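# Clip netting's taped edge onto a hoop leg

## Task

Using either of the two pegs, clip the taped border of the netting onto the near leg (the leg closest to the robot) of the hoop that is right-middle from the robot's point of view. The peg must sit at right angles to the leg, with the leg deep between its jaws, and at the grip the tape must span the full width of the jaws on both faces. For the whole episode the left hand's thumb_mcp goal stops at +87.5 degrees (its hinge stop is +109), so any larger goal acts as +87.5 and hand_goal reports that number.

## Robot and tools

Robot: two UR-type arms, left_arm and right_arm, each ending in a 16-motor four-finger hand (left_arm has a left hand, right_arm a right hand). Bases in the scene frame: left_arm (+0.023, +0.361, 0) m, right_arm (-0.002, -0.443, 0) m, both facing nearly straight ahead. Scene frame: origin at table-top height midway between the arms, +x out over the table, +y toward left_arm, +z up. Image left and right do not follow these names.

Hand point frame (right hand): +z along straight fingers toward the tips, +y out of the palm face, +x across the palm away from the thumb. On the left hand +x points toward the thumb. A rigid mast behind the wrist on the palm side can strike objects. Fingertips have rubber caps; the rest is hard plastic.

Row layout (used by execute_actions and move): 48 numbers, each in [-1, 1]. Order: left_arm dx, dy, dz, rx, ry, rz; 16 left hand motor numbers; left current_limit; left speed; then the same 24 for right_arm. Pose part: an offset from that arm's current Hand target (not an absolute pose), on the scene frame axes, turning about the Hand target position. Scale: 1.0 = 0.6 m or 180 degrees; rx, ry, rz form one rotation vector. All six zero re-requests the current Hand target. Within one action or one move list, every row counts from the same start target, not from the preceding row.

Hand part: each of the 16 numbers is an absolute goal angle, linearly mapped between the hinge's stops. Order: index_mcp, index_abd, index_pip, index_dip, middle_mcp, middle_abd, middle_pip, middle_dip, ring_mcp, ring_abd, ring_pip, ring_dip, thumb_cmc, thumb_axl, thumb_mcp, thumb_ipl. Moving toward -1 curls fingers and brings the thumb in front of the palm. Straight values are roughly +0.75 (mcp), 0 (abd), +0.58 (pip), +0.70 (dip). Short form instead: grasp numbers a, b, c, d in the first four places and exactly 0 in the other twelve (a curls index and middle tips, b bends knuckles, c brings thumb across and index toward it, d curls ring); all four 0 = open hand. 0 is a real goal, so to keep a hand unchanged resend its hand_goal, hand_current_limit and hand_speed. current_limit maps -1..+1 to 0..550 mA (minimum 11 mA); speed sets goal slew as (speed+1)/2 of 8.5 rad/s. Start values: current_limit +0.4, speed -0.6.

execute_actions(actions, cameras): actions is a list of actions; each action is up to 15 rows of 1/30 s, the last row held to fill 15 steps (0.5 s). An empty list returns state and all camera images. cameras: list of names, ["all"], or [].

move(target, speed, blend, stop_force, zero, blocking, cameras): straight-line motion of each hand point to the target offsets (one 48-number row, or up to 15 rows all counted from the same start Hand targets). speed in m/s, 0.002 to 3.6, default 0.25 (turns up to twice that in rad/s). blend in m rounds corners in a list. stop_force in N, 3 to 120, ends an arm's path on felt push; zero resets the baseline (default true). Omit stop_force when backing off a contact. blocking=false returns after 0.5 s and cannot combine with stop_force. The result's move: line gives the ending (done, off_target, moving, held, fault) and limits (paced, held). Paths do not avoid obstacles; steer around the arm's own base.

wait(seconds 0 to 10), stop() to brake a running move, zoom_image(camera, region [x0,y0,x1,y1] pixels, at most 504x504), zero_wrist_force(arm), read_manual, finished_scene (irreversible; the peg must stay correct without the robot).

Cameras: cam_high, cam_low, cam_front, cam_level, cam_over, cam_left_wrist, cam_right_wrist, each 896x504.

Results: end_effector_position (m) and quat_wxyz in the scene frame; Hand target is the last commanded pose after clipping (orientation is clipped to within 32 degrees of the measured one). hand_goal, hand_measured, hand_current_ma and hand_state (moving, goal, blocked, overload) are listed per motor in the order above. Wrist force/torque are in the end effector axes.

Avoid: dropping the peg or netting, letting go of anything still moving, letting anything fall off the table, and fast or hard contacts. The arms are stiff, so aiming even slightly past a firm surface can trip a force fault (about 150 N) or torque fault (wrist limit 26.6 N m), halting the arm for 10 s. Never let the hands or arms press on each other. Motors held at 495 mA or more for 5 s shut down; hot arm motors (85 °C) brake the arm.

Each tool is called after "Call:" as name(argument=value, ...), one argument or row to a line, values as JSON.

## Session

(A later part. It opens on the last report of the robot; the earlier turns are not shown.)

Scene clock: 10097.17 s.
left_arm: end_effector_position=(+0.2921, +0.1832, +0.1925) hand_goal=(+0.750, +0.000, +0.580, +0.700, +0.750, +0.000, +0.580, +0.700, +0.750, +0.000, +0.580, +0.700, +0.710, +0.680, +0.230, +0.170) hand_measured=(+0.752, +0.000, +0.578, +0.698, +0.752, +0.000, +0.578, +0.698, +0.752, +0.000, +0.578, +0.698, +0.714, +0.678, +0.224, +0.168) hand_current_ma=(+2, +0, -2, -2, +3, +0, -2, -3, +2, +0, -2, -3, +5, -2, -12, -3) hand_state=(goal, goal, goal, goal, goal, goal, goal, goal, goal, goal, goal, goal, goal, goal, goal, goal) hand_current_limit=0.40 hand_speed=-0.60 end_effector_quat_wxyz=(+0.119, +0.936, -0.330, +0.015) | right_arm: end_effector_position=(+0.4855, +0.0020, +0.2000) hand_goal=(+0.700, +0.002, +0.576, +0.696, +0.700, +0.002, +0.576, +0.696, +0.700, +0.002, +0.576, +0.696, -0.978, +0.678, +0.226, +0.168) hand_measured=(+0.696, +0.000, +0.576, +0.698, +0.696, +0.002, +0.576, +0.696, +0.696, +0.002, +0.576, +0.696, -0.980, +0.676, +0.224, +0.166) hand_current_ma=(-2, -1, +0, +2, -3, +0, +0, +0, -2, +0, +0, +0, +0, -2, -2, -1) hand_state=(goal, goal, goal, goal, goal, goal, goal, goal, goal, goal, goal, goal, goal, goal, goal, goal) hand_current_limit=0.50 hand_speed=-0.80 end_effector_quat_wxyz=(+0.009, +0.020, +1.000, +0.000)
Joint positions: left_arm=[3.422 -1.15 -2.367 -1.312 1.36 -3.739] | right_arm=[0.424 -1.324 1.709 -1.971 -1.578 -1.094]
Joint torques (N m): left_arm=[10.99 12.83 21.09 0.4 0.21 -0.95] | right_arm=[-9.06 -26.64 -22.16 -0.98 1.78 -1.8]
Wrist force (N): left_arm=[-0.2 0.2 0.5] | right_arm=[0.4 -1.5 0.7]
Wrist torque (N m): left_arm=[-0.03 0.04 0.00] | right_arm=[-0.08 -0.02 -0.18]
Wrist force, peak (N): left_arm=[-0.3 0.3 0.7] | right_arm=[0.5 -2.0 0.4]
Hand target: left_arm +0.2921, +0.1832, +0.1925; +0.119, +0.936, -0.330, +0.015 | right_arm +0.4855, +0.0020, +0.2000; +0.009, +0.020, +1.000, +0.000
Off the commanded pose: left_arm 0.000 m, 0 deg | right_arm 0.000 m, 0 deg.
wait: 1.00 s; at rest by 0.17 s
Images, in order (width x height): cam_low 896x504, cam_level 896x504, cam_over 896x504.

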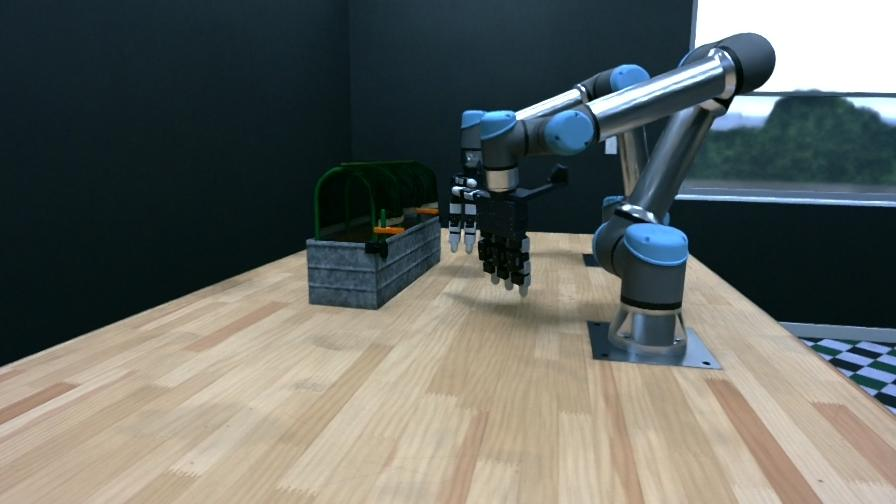

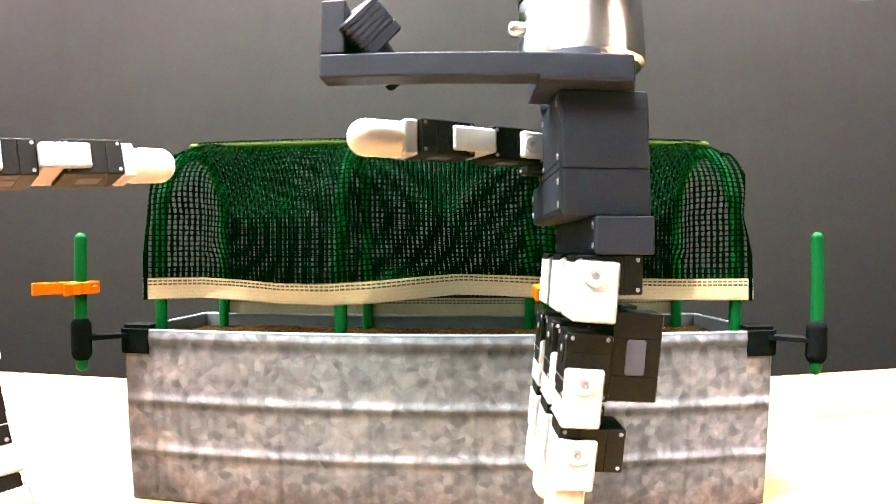

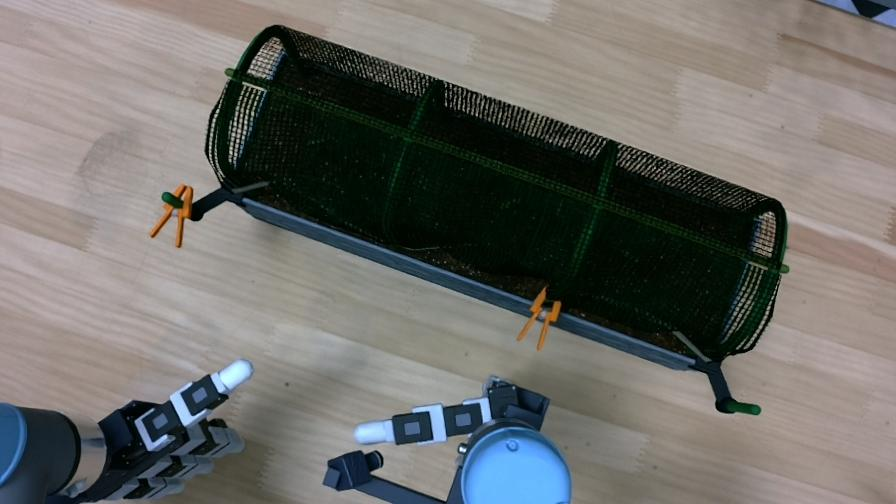

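Call:
move(
  target=[
    [0,0,0,0,0,0,0.75,0,0.58,0.7,0.75,0,0.58,0.7,0.75,0,0.58,0.7,0.71,0.68,0.23,0.17,0.4,-0.6,-0.1092,-0.0867,0,0,0,0.4722,-0.068,0.001,0.576,0.696,-0.068,0.002,0.576,0.696,-0.068,0.002,0.576,0.696,-0.978,0.678,0.226,0.168,0.5,-0.8],
  ],
  speed=0.18,
  cameras=["cam_over","cam_level","cam_low","cam_front"],
)

Scene clock: 10201.10 s.
left_arm: end_effector_position=(+0.2921, +0.1832, +0.1925) hand_goal=(+0.750, +0.000, +0.580, +0.700, +0.750, +0.000, +0.580, +0.700, +0.750, +0.000, +0.580, +0.700, +0.710, +0.680, +0.230, +0.170) hand_measured=(+0.752, +0.000, +0.578, +0.698, +0.752, +0.000, +0.578, +0.698, +0.752, +0.000, +0.578, +0.698, +0.714, +0.678, +0.224, +0.168) hand_current_ma=(+2, +0, -2, -2, +3, +0, -2, -3, +2, +0, -2, -3, +5, -2, -12, -3) hand_state=(goal, goal, goal, goal, goal, goal, goal, goal, goal, goal, goal, goal, goal, goal, goal, goal) hand_current_limit=0.40 hand_speed=-0.60 end_effector_quat_wxyz=(+0.119, +0.936, -0.330, +0.015) | right_arm: end_effector_position=(+0.4200, -0.0499, +0.2000) hand_goal=(-0.068, +0.002, +0.576, +0.696, -0.068, +0.002, +0.576, +0.696, -0.068, +0.002, +0.576, +0.696, -0.978, +0.678, +0.226, +0.168) hand_measured=(-0.050, +0.000, +0.576, +0.698, -0.046, +0.002, +0.576, +0.696, -0.050, +0.002, +0.576, +0.696, -0.980, +0.676, +0.224, +0.166) hand_current_ma=(+25, -1, +0, +2, +32, +0, +0, +0, +25, +0, +0, +0, +0, -2, -2, -1) hand_state=(goal, goal, goal, goal, blocked, goal, goal, goal, goal, goal, goal, goal, goal, goal, goal, goal) hand_current_limit=0.50 hand_speed=-0.80 end_effector_quat_wxyz=(+0.006, -0.661, +0.751, +0.006)
Joint positions: left_arm=[3.422 -1.15 -2.367 -1.312 1.36 -3.739] | right_arm=[0.385 -1.249 1.607 -1.936 -1.555 -2.617]
Joint torques (N m): left_arm=[11.64 12.91 21.24 0.36 0.16 -1.1] | right_arm=[-11.07 -46.52 -17.98 -2.76 1.83 -1.2]
Wrist force (N): left_arm=[-0.2 0.2 0.6] | right_arm=[0.3 -2.0 0.1]
Wrist torque (N m): left_arm=[-0.03 0.04 -0.01] | right_arm=[0.06 0.00 -0.23]
Wrist force, peak (N): left_arm=[-0.2 0.2 0.9] | right_arm=[0.2 -2.5 0.7]
Hand target: left_arm +0.2921, +0.1832, +0.1925; +0.119, +0.936, -0.330, +0.015 | right_arm +0.4200, -0.0500, +0.2000; +0.006, -0.661, +0.751, +0.006
Off the commanded pose: left_arm 0.000 m, 0 deg | right_arm 0.000 m, 0 deg.
move: done
Images, in order (width x height): cam_low 896x504, cam_front 896x504, cam_level 896x504, cam_over 896x504.

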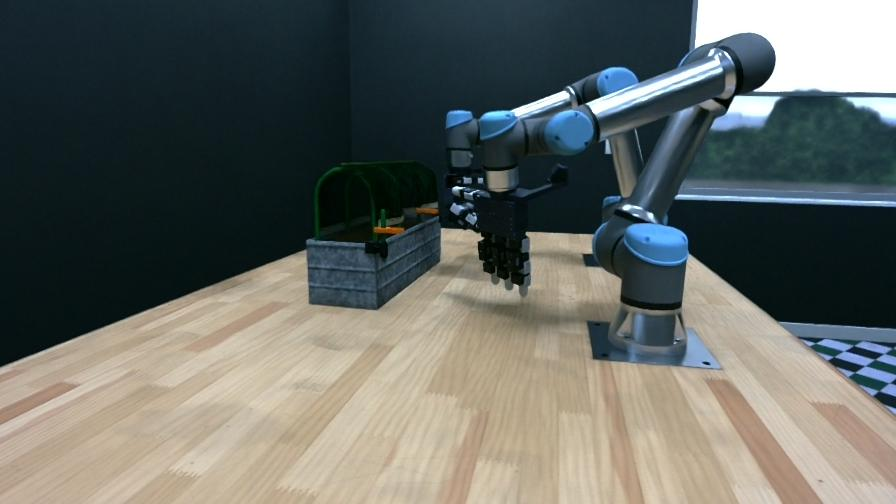

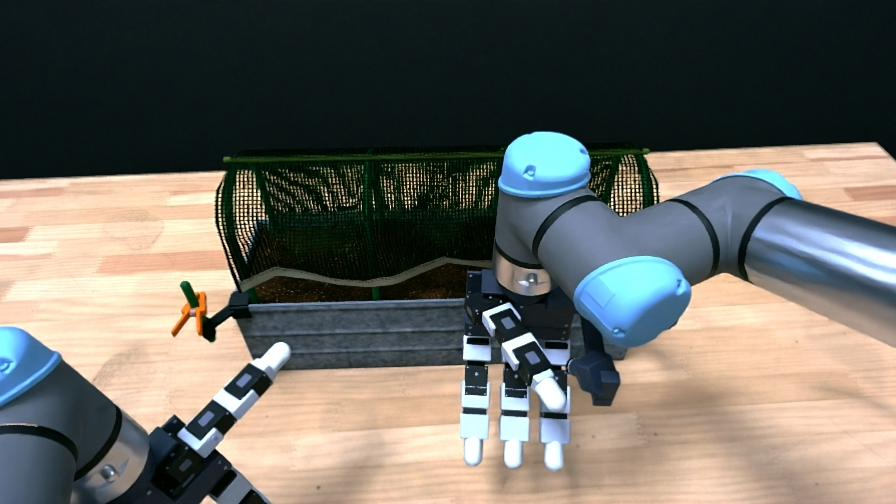

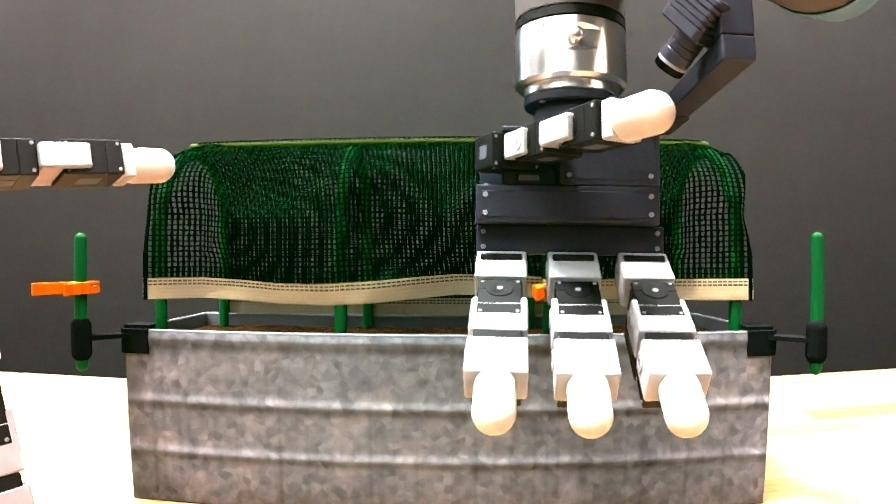

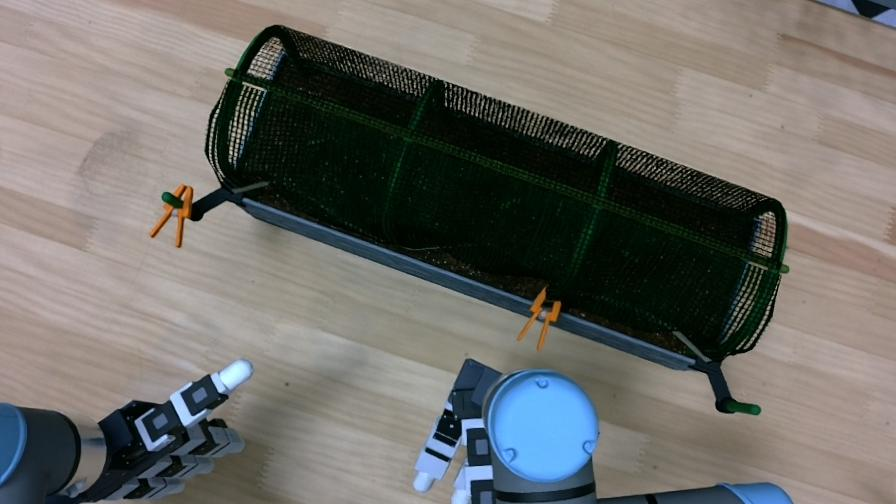

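Call:
zoom_image(
  camera="cam_low",
  region=[400, 150, 500, 240],
)

Call:
zoom_image(
  camera="cam_over",
  region=[410, 300, 610, 420],
)

Scaled by 5.040.

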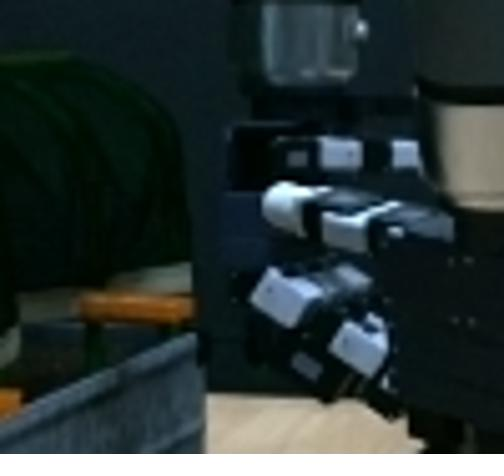

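Scaled by 2.520.

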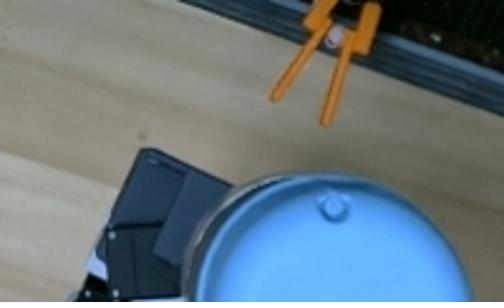

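Call:
move(
  target=[
    [0,0,0,0,0,0,0.75,0,0.58,0.7,0.75,0,0.58,0.7,0.75,0,0.58,0.7,0.71,0.68,0.23,0.17,0.4,-0.6,0,0,-0.125,0,0,0,-0.068,0.001,0.576,0.696,-0.068,0.002,0.576,0.696,-0.068,0.002,0.576,0.696,-0.978,0.678,0.226,0.168,0.5,-0.8],
    [0,0,0,0,0,0,0.75,0,0.58,0.7,0.75,0,0.58,0.7,0.75,0,0.58,0.7,0.71,0.68,0.23,0.17,0.4,-0.6,0.0512,0.0025,-0.125,0,0,0,-0.068,0.001,0.576,0.696,-0.068,0.002,0.576,0.696,-0.068,0.002,0.576,0.696,-0.978,0.678,0.226,0.168,0.5,-0.8],
  ],
  speed=[0.06,0.03],
  cameras=["cam_over","cam_level","cam_low"],
)

Call:
zoom_image(
  camera="cam_over",
  region=[500, 270, 600, 360],
)

Call:
zoom_image(
  camera="cam_low",
  region=[395, 170, 475, 235],
)

Scene clock: 10255.40 s.
left_arm: end_effector_position=(+0.2921, +0.1832, +0.1925) hand_goal=(+0.750, +0.000, +0.580, +0.700, +0.750, +0.000, +0.580, +0.700, +0.750, +0.000, +0.580, +0.700, +0.710, +0.680, +0.230, +0.170) hand_measured=(+0.752, +0.000, +0.578, +0.698, +0.752, +0.000, +0.578, +0.698, +0.752, +0.000, +0.578, +0.698, +0.714, +0.678, +0.224, +0.168) hand_current_ma=(+2, +0, -2, -2, +3, +0, -2, -3, +2, +0, -2, -3, +5, -2, -12, -3) hand_state=(goal, goal, goal, goal, goal, goal, goal, goal, goal, goal, goal, goal, goal, goal, goal, goal) hand_current_limit=0.40 hand_speed=-0.60 end_effector_quat_wxyz=(+0.119, +0.936, -0.330, +0.015) | right_arm: end_effector_position=(+0.4508, -0.0486, +0.1250) hand_goal=(-0.068, +0.002, +0.576, +0.696, -0.068, +0.002, +0.576, +0.696, -0.068, +0.002, +0.576, +0.696, -0.978, +0.678, +0.226, +0.168) hand_measured=(-0.050, +0.000, +0.576, +0.698, -0.048, +0.002, +0.576, +0.696, -0.050, +0.002, +0.576, +0.696, -0.980, +0.676, +0.224, +0.166) hand_current_ma=(+24, -1, +0, +2, +32, +0, +0, +0, +24, +0, +0, +0, +0, -2, -2, -1) hand_state=(goal, goal, goal, goal, blocked, goal, goal, goal, goal, goal, goal, goal, goal, goal, goal, goal) hand_current_limit=0.50 hand_speed=-0.80 end_effector_quat_wxyz=(+0.006, -0.661, +0.751, +0.006)
Joint positions: left_arm=[3.422 -1.15 -2.367 -1.312 1.36 -3.739] | right_arm=[0.368 -1.117 1.626 -2.087 -1.555 -2.634]
Joint torques (N m): left_arm=[11.86 11.72 21.42 0.27 0.14 -1.12] | right_arm=[5.22 -51.82 -12.43 -3.71 2.02 0.6]
Wrist force (N): left_arm=[-0.1 0.1 0.6] | right_arm=[0.5 -1.7 0.9]
Wrist torque (N m): left_arm=[-0.05 0.02 0.01] | right_arm=[0.04 -0.06 0.02]
Wrist force, peak (N): left_arm=[-0.3 0.2 1.0] | right_arm=[0.3 -2.3 0.7]
Hand target: left_arm +0.2921, +0.1832, +0.1925; +0.119, +0.936, -0.330, +0.015 | right_arm +0.4507, -0.0485, +0.1250; +0.006, -0.661, +0.751, +0.006
Off the commanded pose: left_arm 0.000 m, 0 deg | right_arm 0.000 m, 0 deg.
move: done
Images, in order (width x height): cam_low 896x504, cam_level 896x504, cam_over 896x504.

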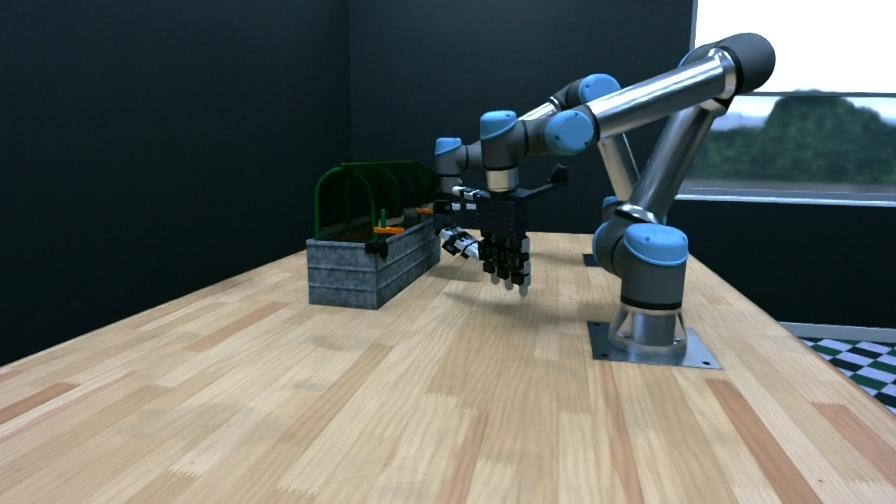

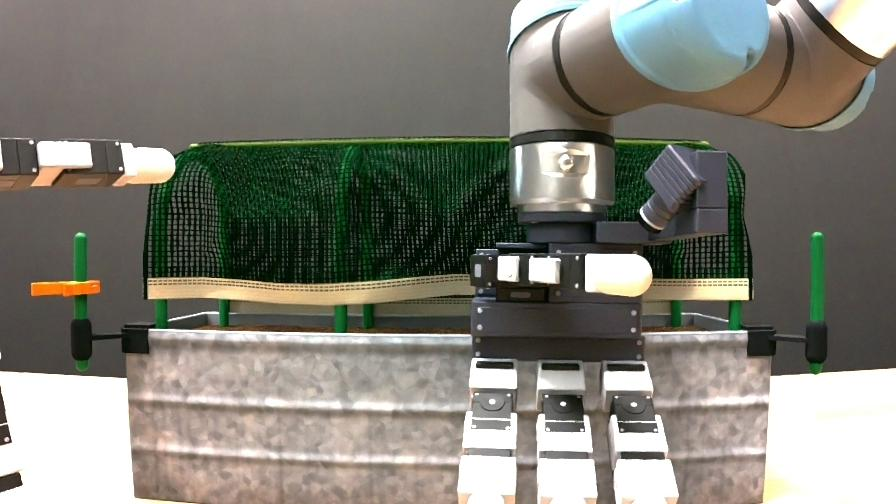

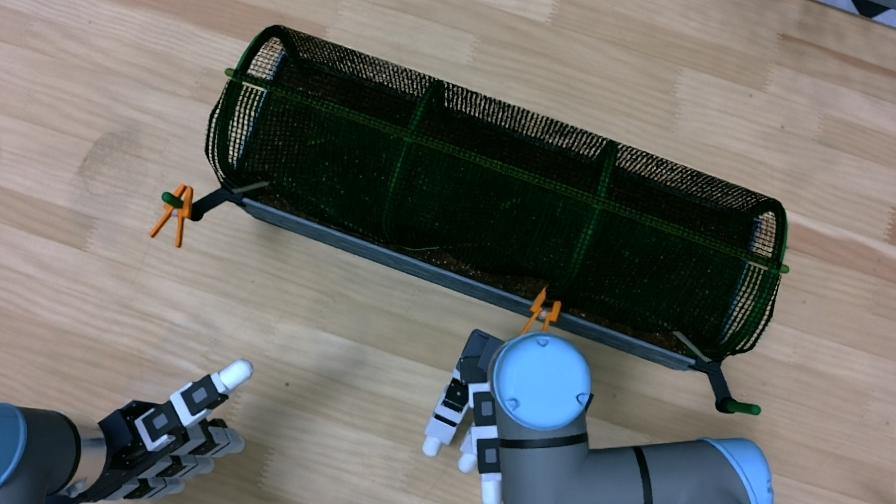

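Scaled by 5.040.

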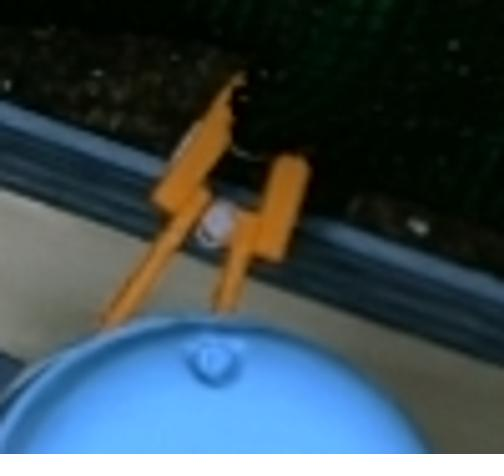

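Scaled by 6.300.

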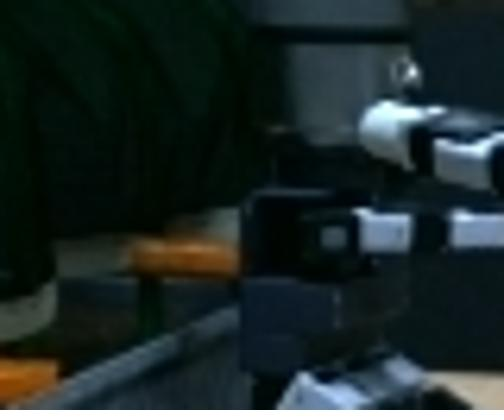

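Call:
move(
  target=[
    [0,0,0,0,0,0,0.75,0,0.58,0.7,0.75,0,0.58,0.7,0.75,0,0.58,0.7,0.71,0.68,0.23,0.17,0.4,-0.6,0.0265,-0.00325,0,0,0,0,-0.068,0.001,0.576,0.696,-0.068,0.002,0.576,0.696,-0.068,0.002,0.576,0.696,-0.978,0.678,0.226,0.168,0.5,-0.8],
  ],
  speed=0.006,
  stop_force=5,
  cameras=["cam_over","cam_low"],
)

Call:
zoom_image(
  camera="cam_over",
  region=[500, 270, 600, 360],
)

Call:
zoom_image(
  camera="cam_low",
  region=[395, 170, 475, 235],
)

Scene clock: 10275.87 s.
left_arm: end_effector_position=(+0.2921, +0.1832, +0.1925) hand_goal=(+0.750, +0.000, +0.580, +0.700, +0.750, +0.000, +0.580, +0.700, +0.750, +0.000, +0.580, +0.700, +0.710, +0.680, +0.230, +0.170) hand_measured=(+0.752, +0.000, +0.578, +0.698, +0.752, +0.000, +0.578, +0.698, +0.752, +0.000, +0.578, +0.698, +0.714, +0.678, +0.224, +0.168) hand_current_ma=(+2, +0, -2, -2, +3, +0, -2, -3, +2, +0, -2, -3, +5, -2, -12, -3) hand_state=(goal, goal, goal, goal, goal, goal, goal, goal, goal, goal, goal, goal, goal, goal, goal, goal) hand_current_limit=0.40 hand_speed=-0.60 end_effector_quat_wxyz=(+0.119, +0.936, -0.330, +0.015) | right_arm: end_effector_position=(+0.4602, -0.0496, +0.1250) hand_goal=(-0.068, +0.002, +0.576, +0.696, -0.068, +0.002, +0.576, +0.696, -0.068, +0.002, +0.576, +0.696, -0.978, +0.678, +0.226, +0.168) hand_measured=(-0.050, +0.000, +0.576, +0.698, -0.048, +0.002, +0.576, +0.696, -0.050, +0.002, +0.576, +0.696, -0.980, +0.676, +0.224, +0.166) hand_current_ma=(+24, -1, +0, +2, +32, +0, +0, +0, +24, +0, +0, +0, +0, -2, -2, -1) hand_state=(goal, goal, goal, goal, blocked, goal, goal, goal, goal, goal, goal, goal, goal, goal, goal, goal) hand_current_limit=0.50 hand_speed=-0.80 end_effector_quat_wxyz=(+0.006, -0.661, +0.751, +0.006)
Joint positions: left_arm=[3.422 -1.15 -2.367 -1.312 1.36 -3.739] | right_arm=[0.361 -1.102 1.603 -2.079 -1.555 -2.641]
Joint torques (N m): left_arm=[11.16 11.52 21.82 0.39 0.14 -1.24] | right_arm=[8.96 -52.82 -14.55 -4.41 1.5 1.59]
Wrist force (N): left_arm=[-0.4 0.1 0.9] | right_arm=[1.4 3.0 0.7]
Wrist torque (N m): left_arm=[-0.07 0.07 -0.02] | right_arm=[0.43 -0.12 0.25]
Wrist force, peak (N): left_arm=[-0.3 0.1 1.0] | right_arm=[1.2 4.7 0.3]
Hand target: left_arm +0.2921, +0.1832, +0.1925; +0.119, +0.936, -0.330, +0.015 | right_arm +0.4602, -0.0496, +0.1250; +0.006, -0.661, +0.751, +0.006 (not the last commanded pose)
Off the commanded pose: left_arm 0.000 m, 0 deg | right_arm 0.006 m, 0 deg.
move: contact (right_arm)
Images, in order (width x height): cam_low 896x504, cam_over 896x504.

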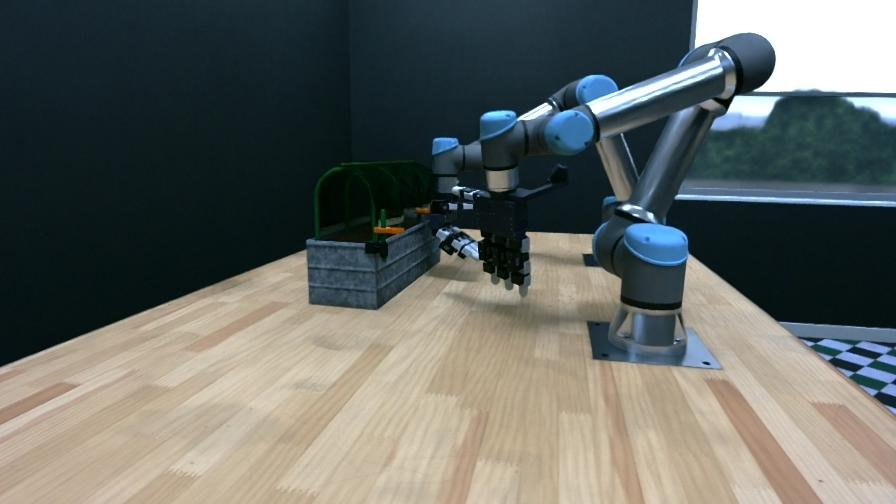

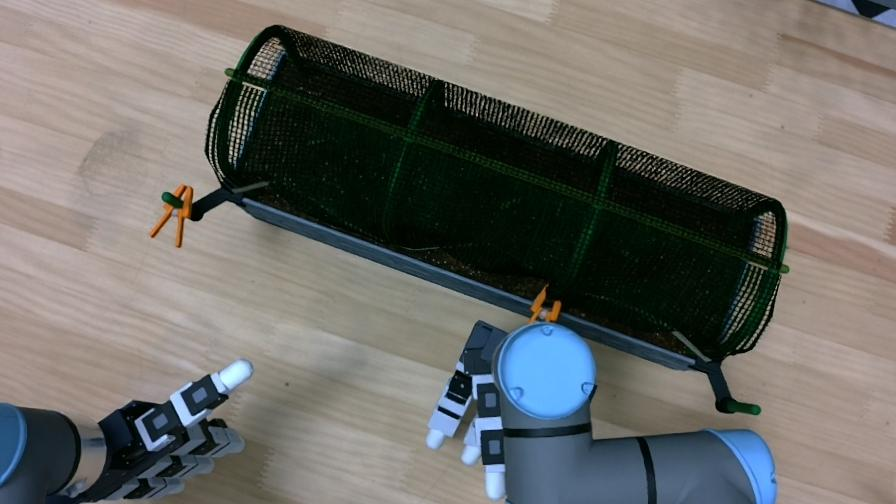

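Scaled by 5.040.

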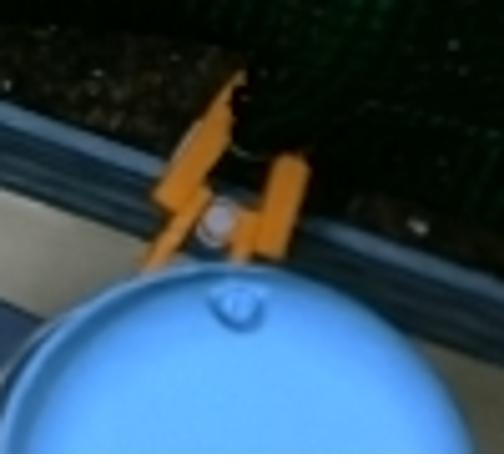

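Scaled by 6.300.

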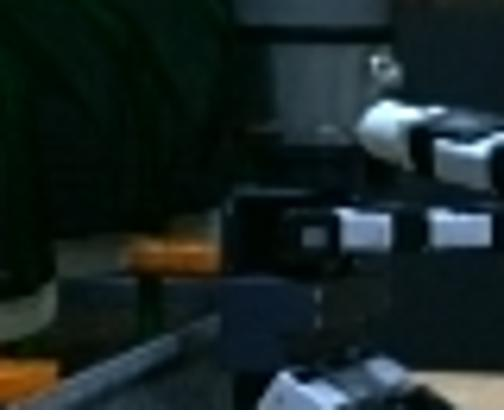

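Call:
move(
  target=[
    [0,0,0,0,0,0,0.75,0,0.58,0.7,0.75,0,0.58,0.7,0.75,0,0.58,0.7,0.71,0.68,0.23,0.17,0.4,-0.6,0.00662,-0.00081,0,0,0,0,-0.068,0.001,0.576,0.696,-0.068,0.002,0.576,0.696,-0.068,0.002,0.576,0.696,-0.978,0.678,0.226,0.168,0.5,-0.8],
  ],
  speed=0.005,
  stop_force=15,
  cameras=["cam_over","cam_low"],
)

Call:
zoom_image(
  camera="cam_over",
  region=[500, 270, 600, 360],
)

Call:
zoom_image(
  camera="cam_low",
  region=[395, 190, 455, 235],
)

Scene clock: 10299.93 s.
left_arm: end_effector_position=(+0.2921, +0.1832, +0.1925) hand_goal=(+0.750, +0.000, +0.580, +0.700, +0.750, +0.000, +0.580, +0.700, +0.750, +0.000, +0.580, +0.700, +0.710, +0.680, +0.230, +0.170) hand_measured=(+0.752, +0.000, +0.578, +0.698, +0.752, +0.000, +0.578, +0.698, +0.752, +0.000, +0.578, +0.698, +0.714, +0.678, +0.224, +0.168) hand_current_ma=(+2, +0, -2, -2, +3, +0, -2, -3, +2, +0, -2, -3, +5, -2, -12, -3) hand_state=(goal, goal, goal, goal, goal, goal, goal, goal, goal, goal, goal, goal, goal, goal, goal, goal) hand_current_limit=0.40 hand_speed=-0.60 end_effector_quat_wxyz=(+0.119, +0.936, -0.330, +0.015) | right_arm: end_effector_position=(+0.4632, -0.0500, +0.1250) hand_goal=(-0.068, +0.002, +0.576, +0.696, -0.068, +0.002, +0.576, +0.696, -0.068, +0.002, +0.576, +0.696, -0.978, +0.678, +0.226, +0.168) hand_measured=(-0.050, +0.000, +0.576, +0.698, -0.048, +0.002, +0.576, +0.696, -0.050, +0.002, +0.576, +0.696, -0.980, +0.676, +0.224, +0.166) hand_current_ma=(+24, -1, +0, +2, +32, +0, +0, +0, +24, +0, +0, +0, +0, -2, -2, -1) hand_state=(goal, goal, goal, goal, blocked, goal, goal, goal, goal, goal, goal, goal, goal, goal, goal, goal) hand_current_limit=0.50 hand_speed=-0.80 end_effector_quat_wxyz=(+0.006, -0.661, +0.751, +0.006)
Joint positions: left_arm=[3.422 -1.15 -2.367 -1.312 1.36 -3.739] | right_arm=[0.359 -1.097 1.595 -2.076 -1.555 -2.644]
Joint torques (N m): left_arm=[11.23 11.86 21.75 0.38 0.02 -1.4] | right_arm=[4.25 -51.91 -18.48 -6.13 0.59 1.56]
Wrist force (N): left_arm=[-0.2 0.2 0.7] | right_arm=[1.1 16.3 0.9]
Wrist torque (N m): left_arm=[-0.04 0.04 -0.01] | right_arm=[1.46 -0.09 0.53]
Wrist force, peak (N): left_arm=[-0.2 0.6 0.8] | right_arm=[1.1 18.8 0.5]
Hand target: left_arm +0.2921, +0.1832, +0.1925; +0.119, +0.936, -0.330, +0.015 | right_arm +0.4632, -0.0500, +0.1250; +0.006, -0.661, +0.751, +0.006 (not the last commanded pose)
Off the commanded pose: left_arm 0.000 m, 0 deg | right_arm 0.001 m, 0 deg.
move: contact (right_arm)
Images, in order (width x height): cam_low 896x504, cam_over 896x504.

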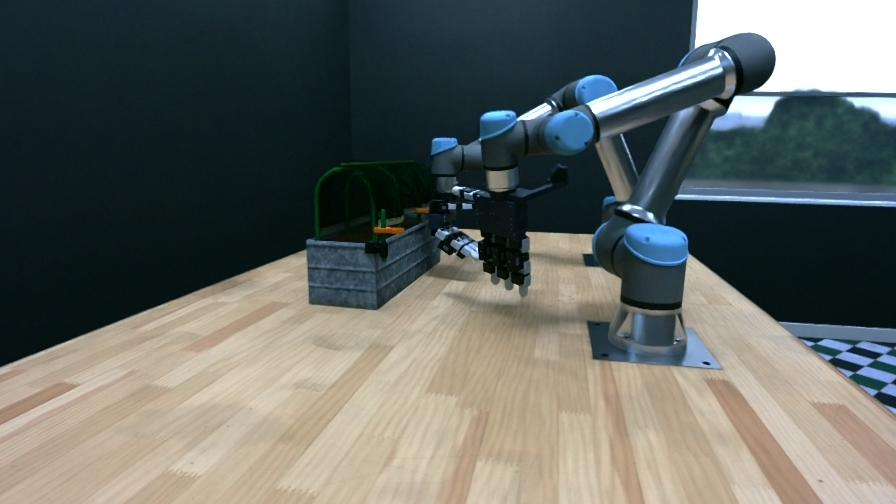

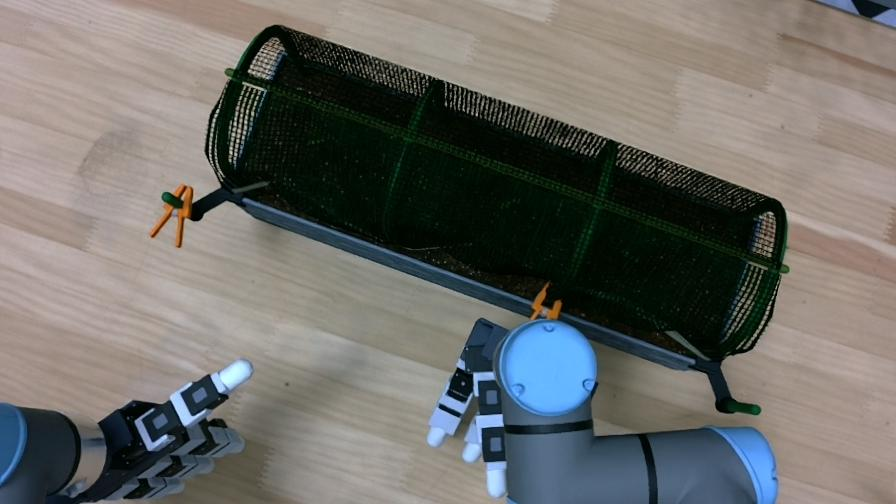

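Scaled by 5.040.

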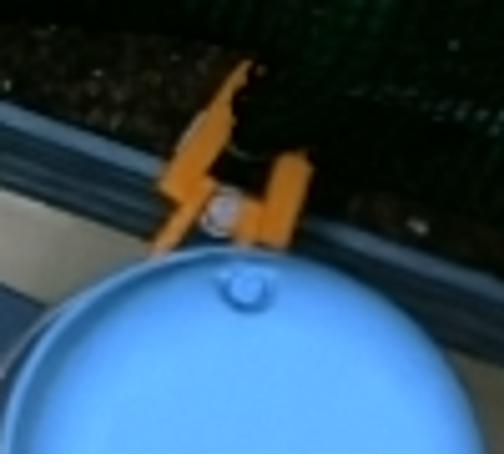

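Scaled by 8.400.

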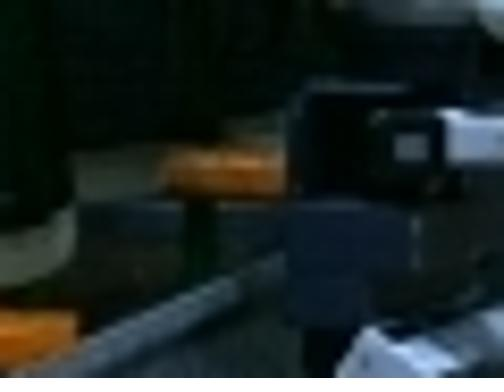

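Call:
move(
  target=[
    [0,0,0,0,0,0,0.75,0,0.58,0.7,0.75,0,0.58,0.7,0.75,0,0.58,0.7,0.71,0.68,0.23,0.17,0.4,-0.6,0.00662,-0.00081,0,0,0,0,-0.068,0.001,0.576,0.696,-0.068,0.002,0.576,0.696,-0.068,0.002,0.576,0.696,-0.978,0.678,0.226,0.168,0.5,-0.8],
  ],
  speed=0.005,
  stop_force=12,
  cameras=["cam_over","cam_low"],
)

Call:
zoom_image(
  camera="cam_over",
  region=[500, 270, 600, 360],
)

Call:
zoom_image(
  camera="cam_low",
  region=[395, 190, 455, 235],
)

Scene clock: 10316.00 s.
left_arm: end_effector_position=(+0.2921, +0.1832, +0.1925) hand_goal=(+0.750, +0.000, +0.580, +0.700, +0.750, +0.000, +0.580, +0.700, +0.750, +0.000, +0.580, +0.700, +0.710, +0.680, +0.230, +0.170) hand_measured=(+0.752, +0.000, +0.578, +0.698, +0.752, +0.000, +0.578, +0.698, +0.752, +0.000, +0.578, +0.698, +0.714, +0.678, +0.224, +0.168) hand_current_ma=(+2, +0, -2, -2, +3, +0, -2, -3, +2, +0, -2, -3, +5, -2, -12, -3) hand_state=(goal, goal, goal, goal, goal, goal, goal, goal, goal, goal, goal, goal, goal, goal, goal, goal) hand_current_limit=0.40 hand_speed=-0.60 end_effector_quat_wxyz=(+0.119, +0.936, -0.330, +0.015) | right_arm: end_effector_position=(+0.4672, -0.0505, +0.1250) hand_goal=(-0.068, +0.002, +0.576, +0.696, -0.068, +0.002, +0.576, +0.696, -0.068, +0.002, +0.576, +0.696, -0.978, +0.678, +0.226, +0.168) hand_measured=(-0.050, +0.000, +0.576, +0.698, -0.048, +0.002, +0.576, +0.696, -0.050, +0.002, +0.576, +0.696, -0.980, +0.676, +0.224, +0.166) hand_current_ma=(+24, -1, +0, +2, +32, +0, +0, +0, +24, +0, +0, +0, +0, -2, -2, -1) hand_state=(goal, goal, goal, goal, blocked, goal, goal, goal, goal, goal, goal, goal, goal, goal, goal, goal) hand_current_limit=0.50 hand_speed=-0.80 end_effector_quat_wxyz=(+0.006, -0.661, +0.751, +0.006)
Joint positions: left_arm=[3.422 -1.15 -2.367 -1.312 1.36 -3.739] | right_arm=[0.356 -1.091 1.585 -2.072 -1.555 -2.647]
Joint torques (N m): left_arm=[11.31 12.24 22.29 0.42 0.1 -1.35] | right_arm=[-13.03 -47.5 -26.29 -5.58 0.38 -0.5]
Wrist force (N): left_arm=[-0.1 0.1 0.5] | right_arm=[1.0 24.1 1.1]
Wrist torque (N m): left_arm=[-0.04 0.03 0.01] | right_arm=[2.07 -0.08 0.70]
Wrist force, peak (N): left_arm=[-0.3 0.4 0.9] | right_arm=[1.0 24.5 0.9]
Hand target: left_arm +0.2921, +0.1832, +0.1925; +0.119, +0.936, -0.330, +0.015 | right_arm +0.4672, -0.0505, +0.1250; +0.006, -0.661, +0.751, +0.006
Off the commanded pose: left_arm 0.000 m, 0 deg | right_arm 0.000 m, 0 deg.
move: done
Images, in order (width x height): cam_low 896x504, cam_over 896x504.

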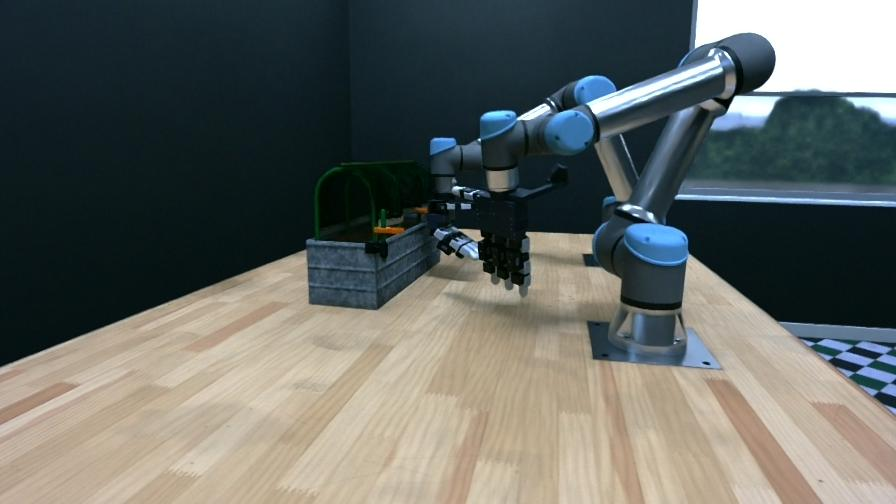

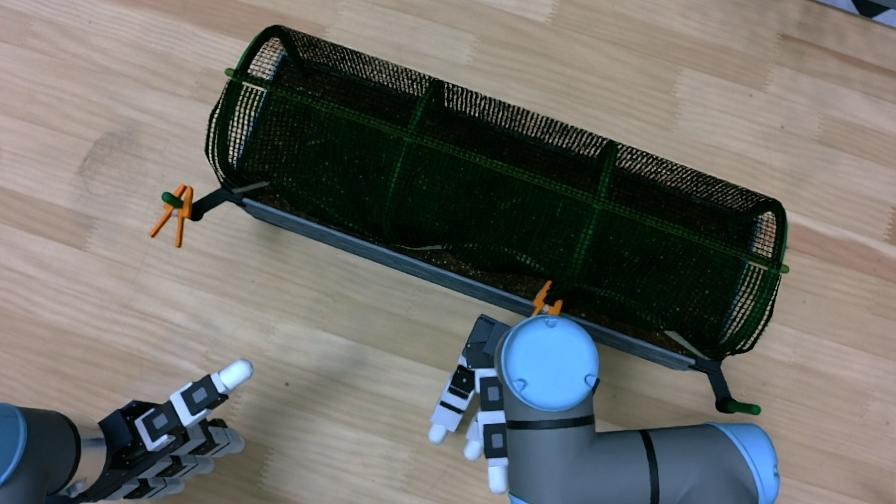

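Scaled by 5.040.

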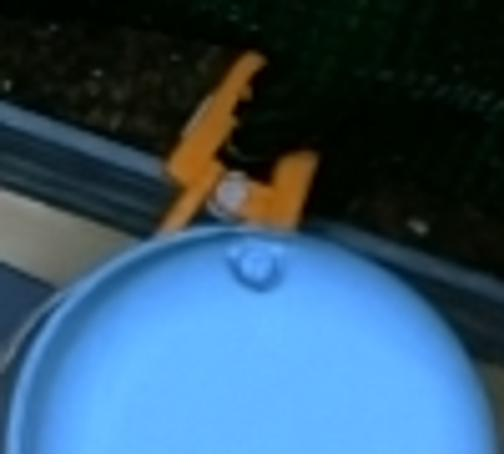

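Scaled by 8.400.

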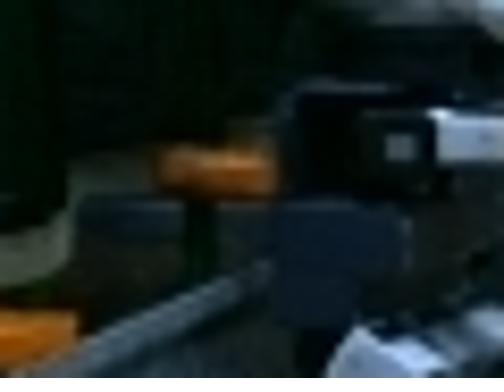

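Call:
move(
  target=[
    [0,0,0,0,0,0,0.75,0,0.58,0.7,0.75,0,0.58,0.7,0.75,0,0.58,0.7,0.71,0.68,0.23,0.17,0.4,-0.6,-0.0166,0.002,0,0,0,0,-0.068,0.001,0.576,0.696,-0.068,0.002,0.576,0.696,-0.068,0.002,0.576,0.696,-0.978,0.678,0.226,0.168,0.5,-0.8],
    [0,0,0,0,0,0,0.75,0,0.58,0.7,0.75,0,0.58,0.7,0.75,0,0.58,0.7,0.71,0.68,0.23,0.17,0.4,-0.6,-0.133,0.016,0,0,0,0,-0.068,0.001,0.576,0.696,-0.068,0.002,0.576,0.696,-0.068,0.002,0.576,0.696,-0.978,0.678,0.226,0.168,0.5,-0.8],
  ],
  speed=[0.01,0.06],
  cameras=["cam_over","cam_level","cam_low","cam_front"],
)

Call:
zoom_image(
  camera="cam_over",
  region=[500, 270, 600, 360],
)

Call:
zoom_image(
  camera="cam_low",
  region=[395, 190, 455, 235],
)

Call:
zoom_image(
  camera="cam_level",
  region=[500, 262, 600, 332],
)

Scene clock: 10344.03 s.
left_arm: end_effector_position=(+0.2921, +0.1832, +0.1925) hand_goal=(+0.750, +0.000, +0.580, +0.700, +0.750, +0.000, +0.580, +0.700, +0.750, +0.000, +0.580, +0.700, +0.710, +0.680, +0.230, +0.170) hand_measured=(+0.752, +0.000, +0.578, +0.698, +0.752, +0.000, +0.578, +0.698, +0.752, +0.000, +0.578, +0.698, +0.714, +0.678, +0.224, +0.168) hand_current_ma=(+2, +0, -2, -2, +3, +0, -2, -3, +2, +0, -2, -3, +5, -2, -12, -3) hand_state=(goal, goal, goal, goal, goal, goal, goal, goal, goal, goal, goal, goal, goal, goal, goal, goal) hand_current_limit=0.40 hand_speed=-0.60 end_effector_quat_wxyz=(+0.119, +0.936, -0.330, +0.015) | right_arm: end_effector_position=(+0.3873, -0.0408, +0.1250) hand_goal=(-0.068, +0.002, +0.576, +0.696, -0.068, +0.002, +0.576, +0.696, -0.068, +0.002, +0.576, +0.696, -0.978, +0.678, +0.226, +0.168) hand_measured=(-0.050, +0.000, +0.576, +0.698, -0.048, +0.002, +0.576, +0.696, -0.050, +0.002, +0.576, +0.696, -0.980, +0.676, +0.224, +0.166) hand_current_ma=(+24, -1, +0, +2, +31, +0, +0, +0, +24, +0, +0, +0, +0, -2, -2, -1) hand_state=(goal, goal, goal, goal, blocked, goal, goal, goal, goal, goal, goal, goal, goal, goal, goal, goal) hand_current_limit=0.50 hand_speed=-0.80 end_effector_quat_wxyz=(+0.006, -0.661, +0.750, +0.006) end_effector_velocity=(+0.002, +0.000, +0.001) end_effector_angular_velocity=(+0.001, -0.002, +0.001)
Joint positions: left_arm=[3.422 -1.15 -2.367 -1.312 1.36 -3.739] | right_arm=[0.421 -1.216 1.774 -2.137 -1.555 -2.581]
Joint velocities: left_arm=[within noise] | right_arm=[-0.002 0.002 -0.005 0 0.001 -0.003]
Joint torques (N m): left_arm=[11.08 12.24 22.03 0.31 0.01 -1.38] | right_arm=[-10.45 -27.43 -33.2 -0.15 -1.08 -1.5]
Wrist force (N): left_arm=[-0.3 0.4 0.6] | right_arm=[0.1 -1.7 0.7]
Wrist torque (N m): left_arm=[0.00 0.06 -0.02] | right_arm=[0.06 0.02 -0.25]
Wrist force, peak (N): left_arm=[-0.3 0.2 0.9] | right_arm=[1.2 24.6 1.3]
Hand target: left_arm +0.2921, +0.1832, +0.1925; +0.119, +0.936, -0.330, +0.015 | right_arm +0.3874, -0.0409, +0.1250; +0.006, -0.661, +0.751, +0.006
Off the commanded pose: left_arm 0.000 m, 0 deg | right_arm 0.000 m, 0 deg.
move: done
Images, in order (width x height): cam_low 896x504, cam_front 896x504, cam_level 896x504, cam_over 896x504.

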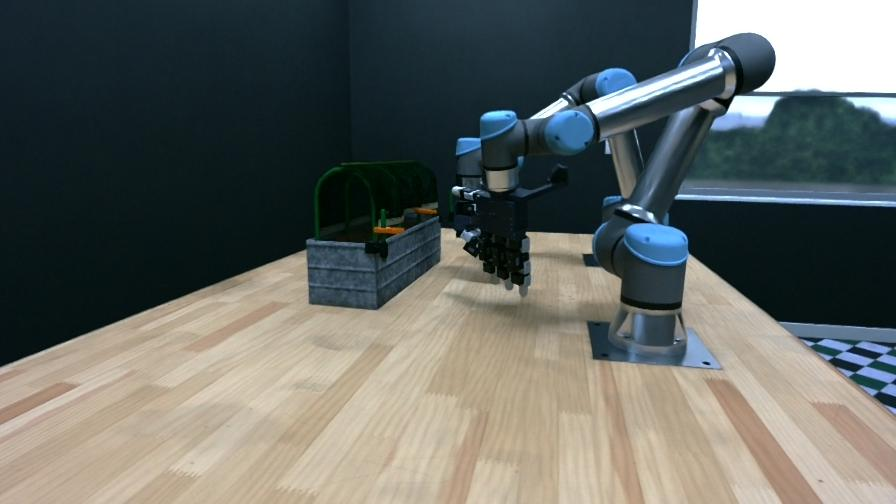

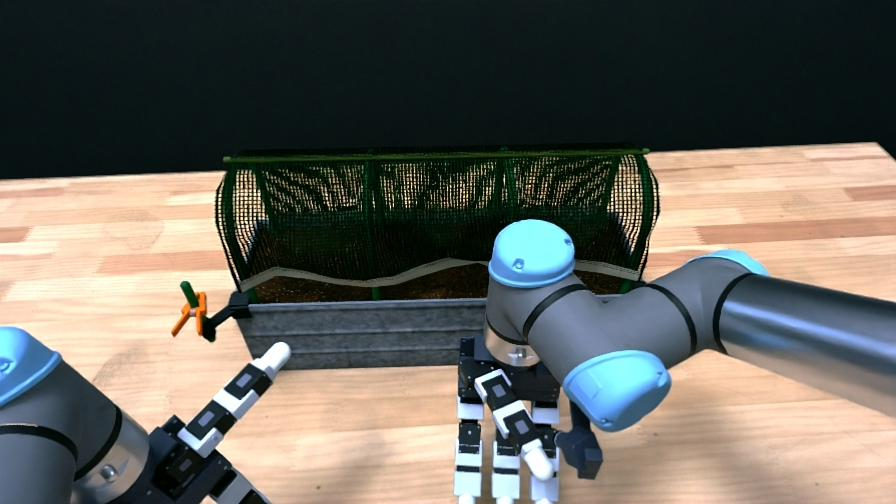

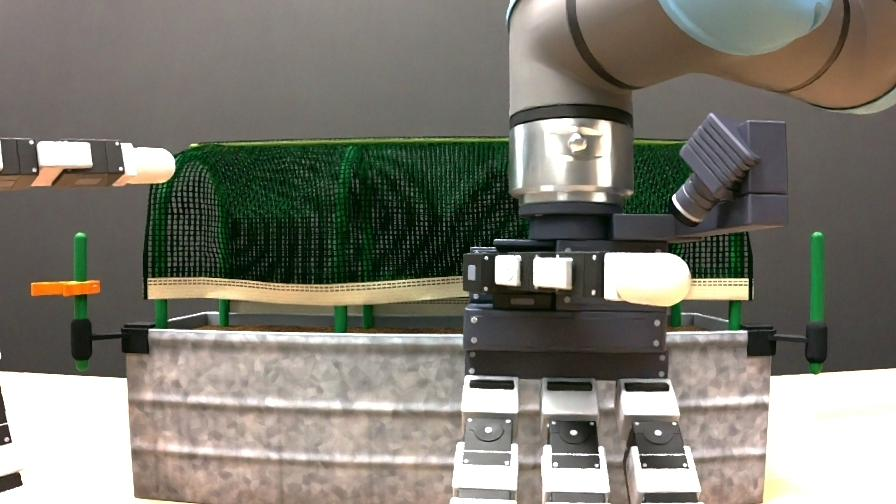

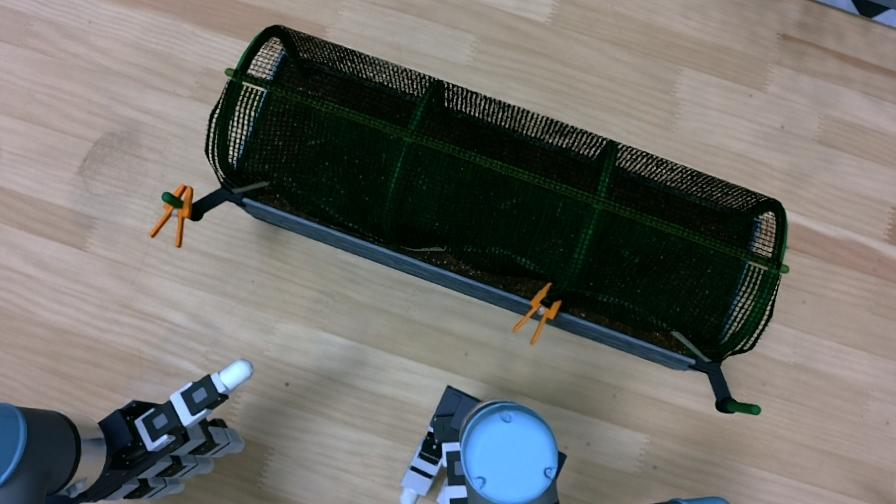

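Scaled by 5.040.

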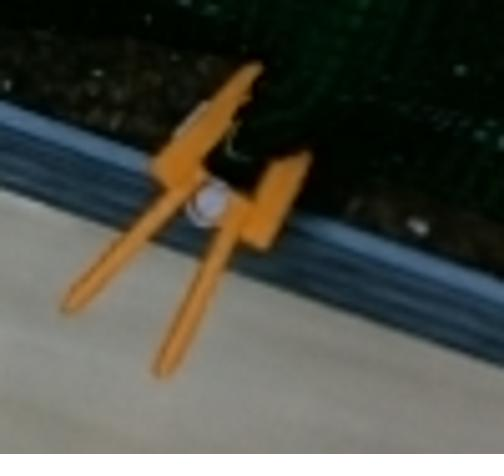

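Scaled by 8.400.

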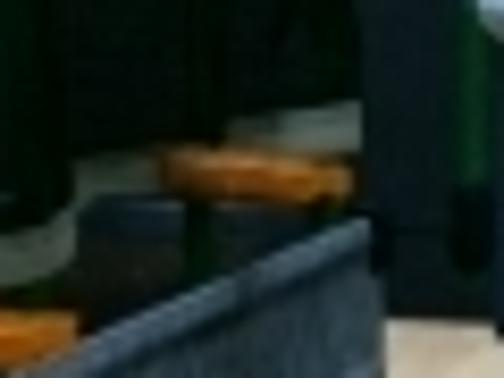

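Scaled by 5.040.

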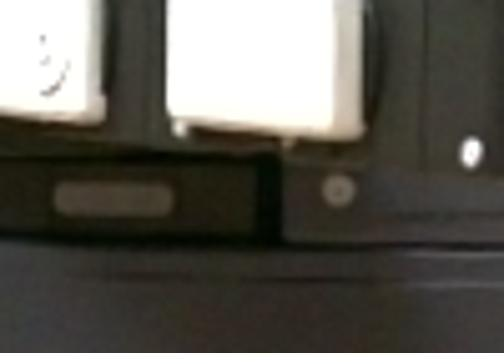

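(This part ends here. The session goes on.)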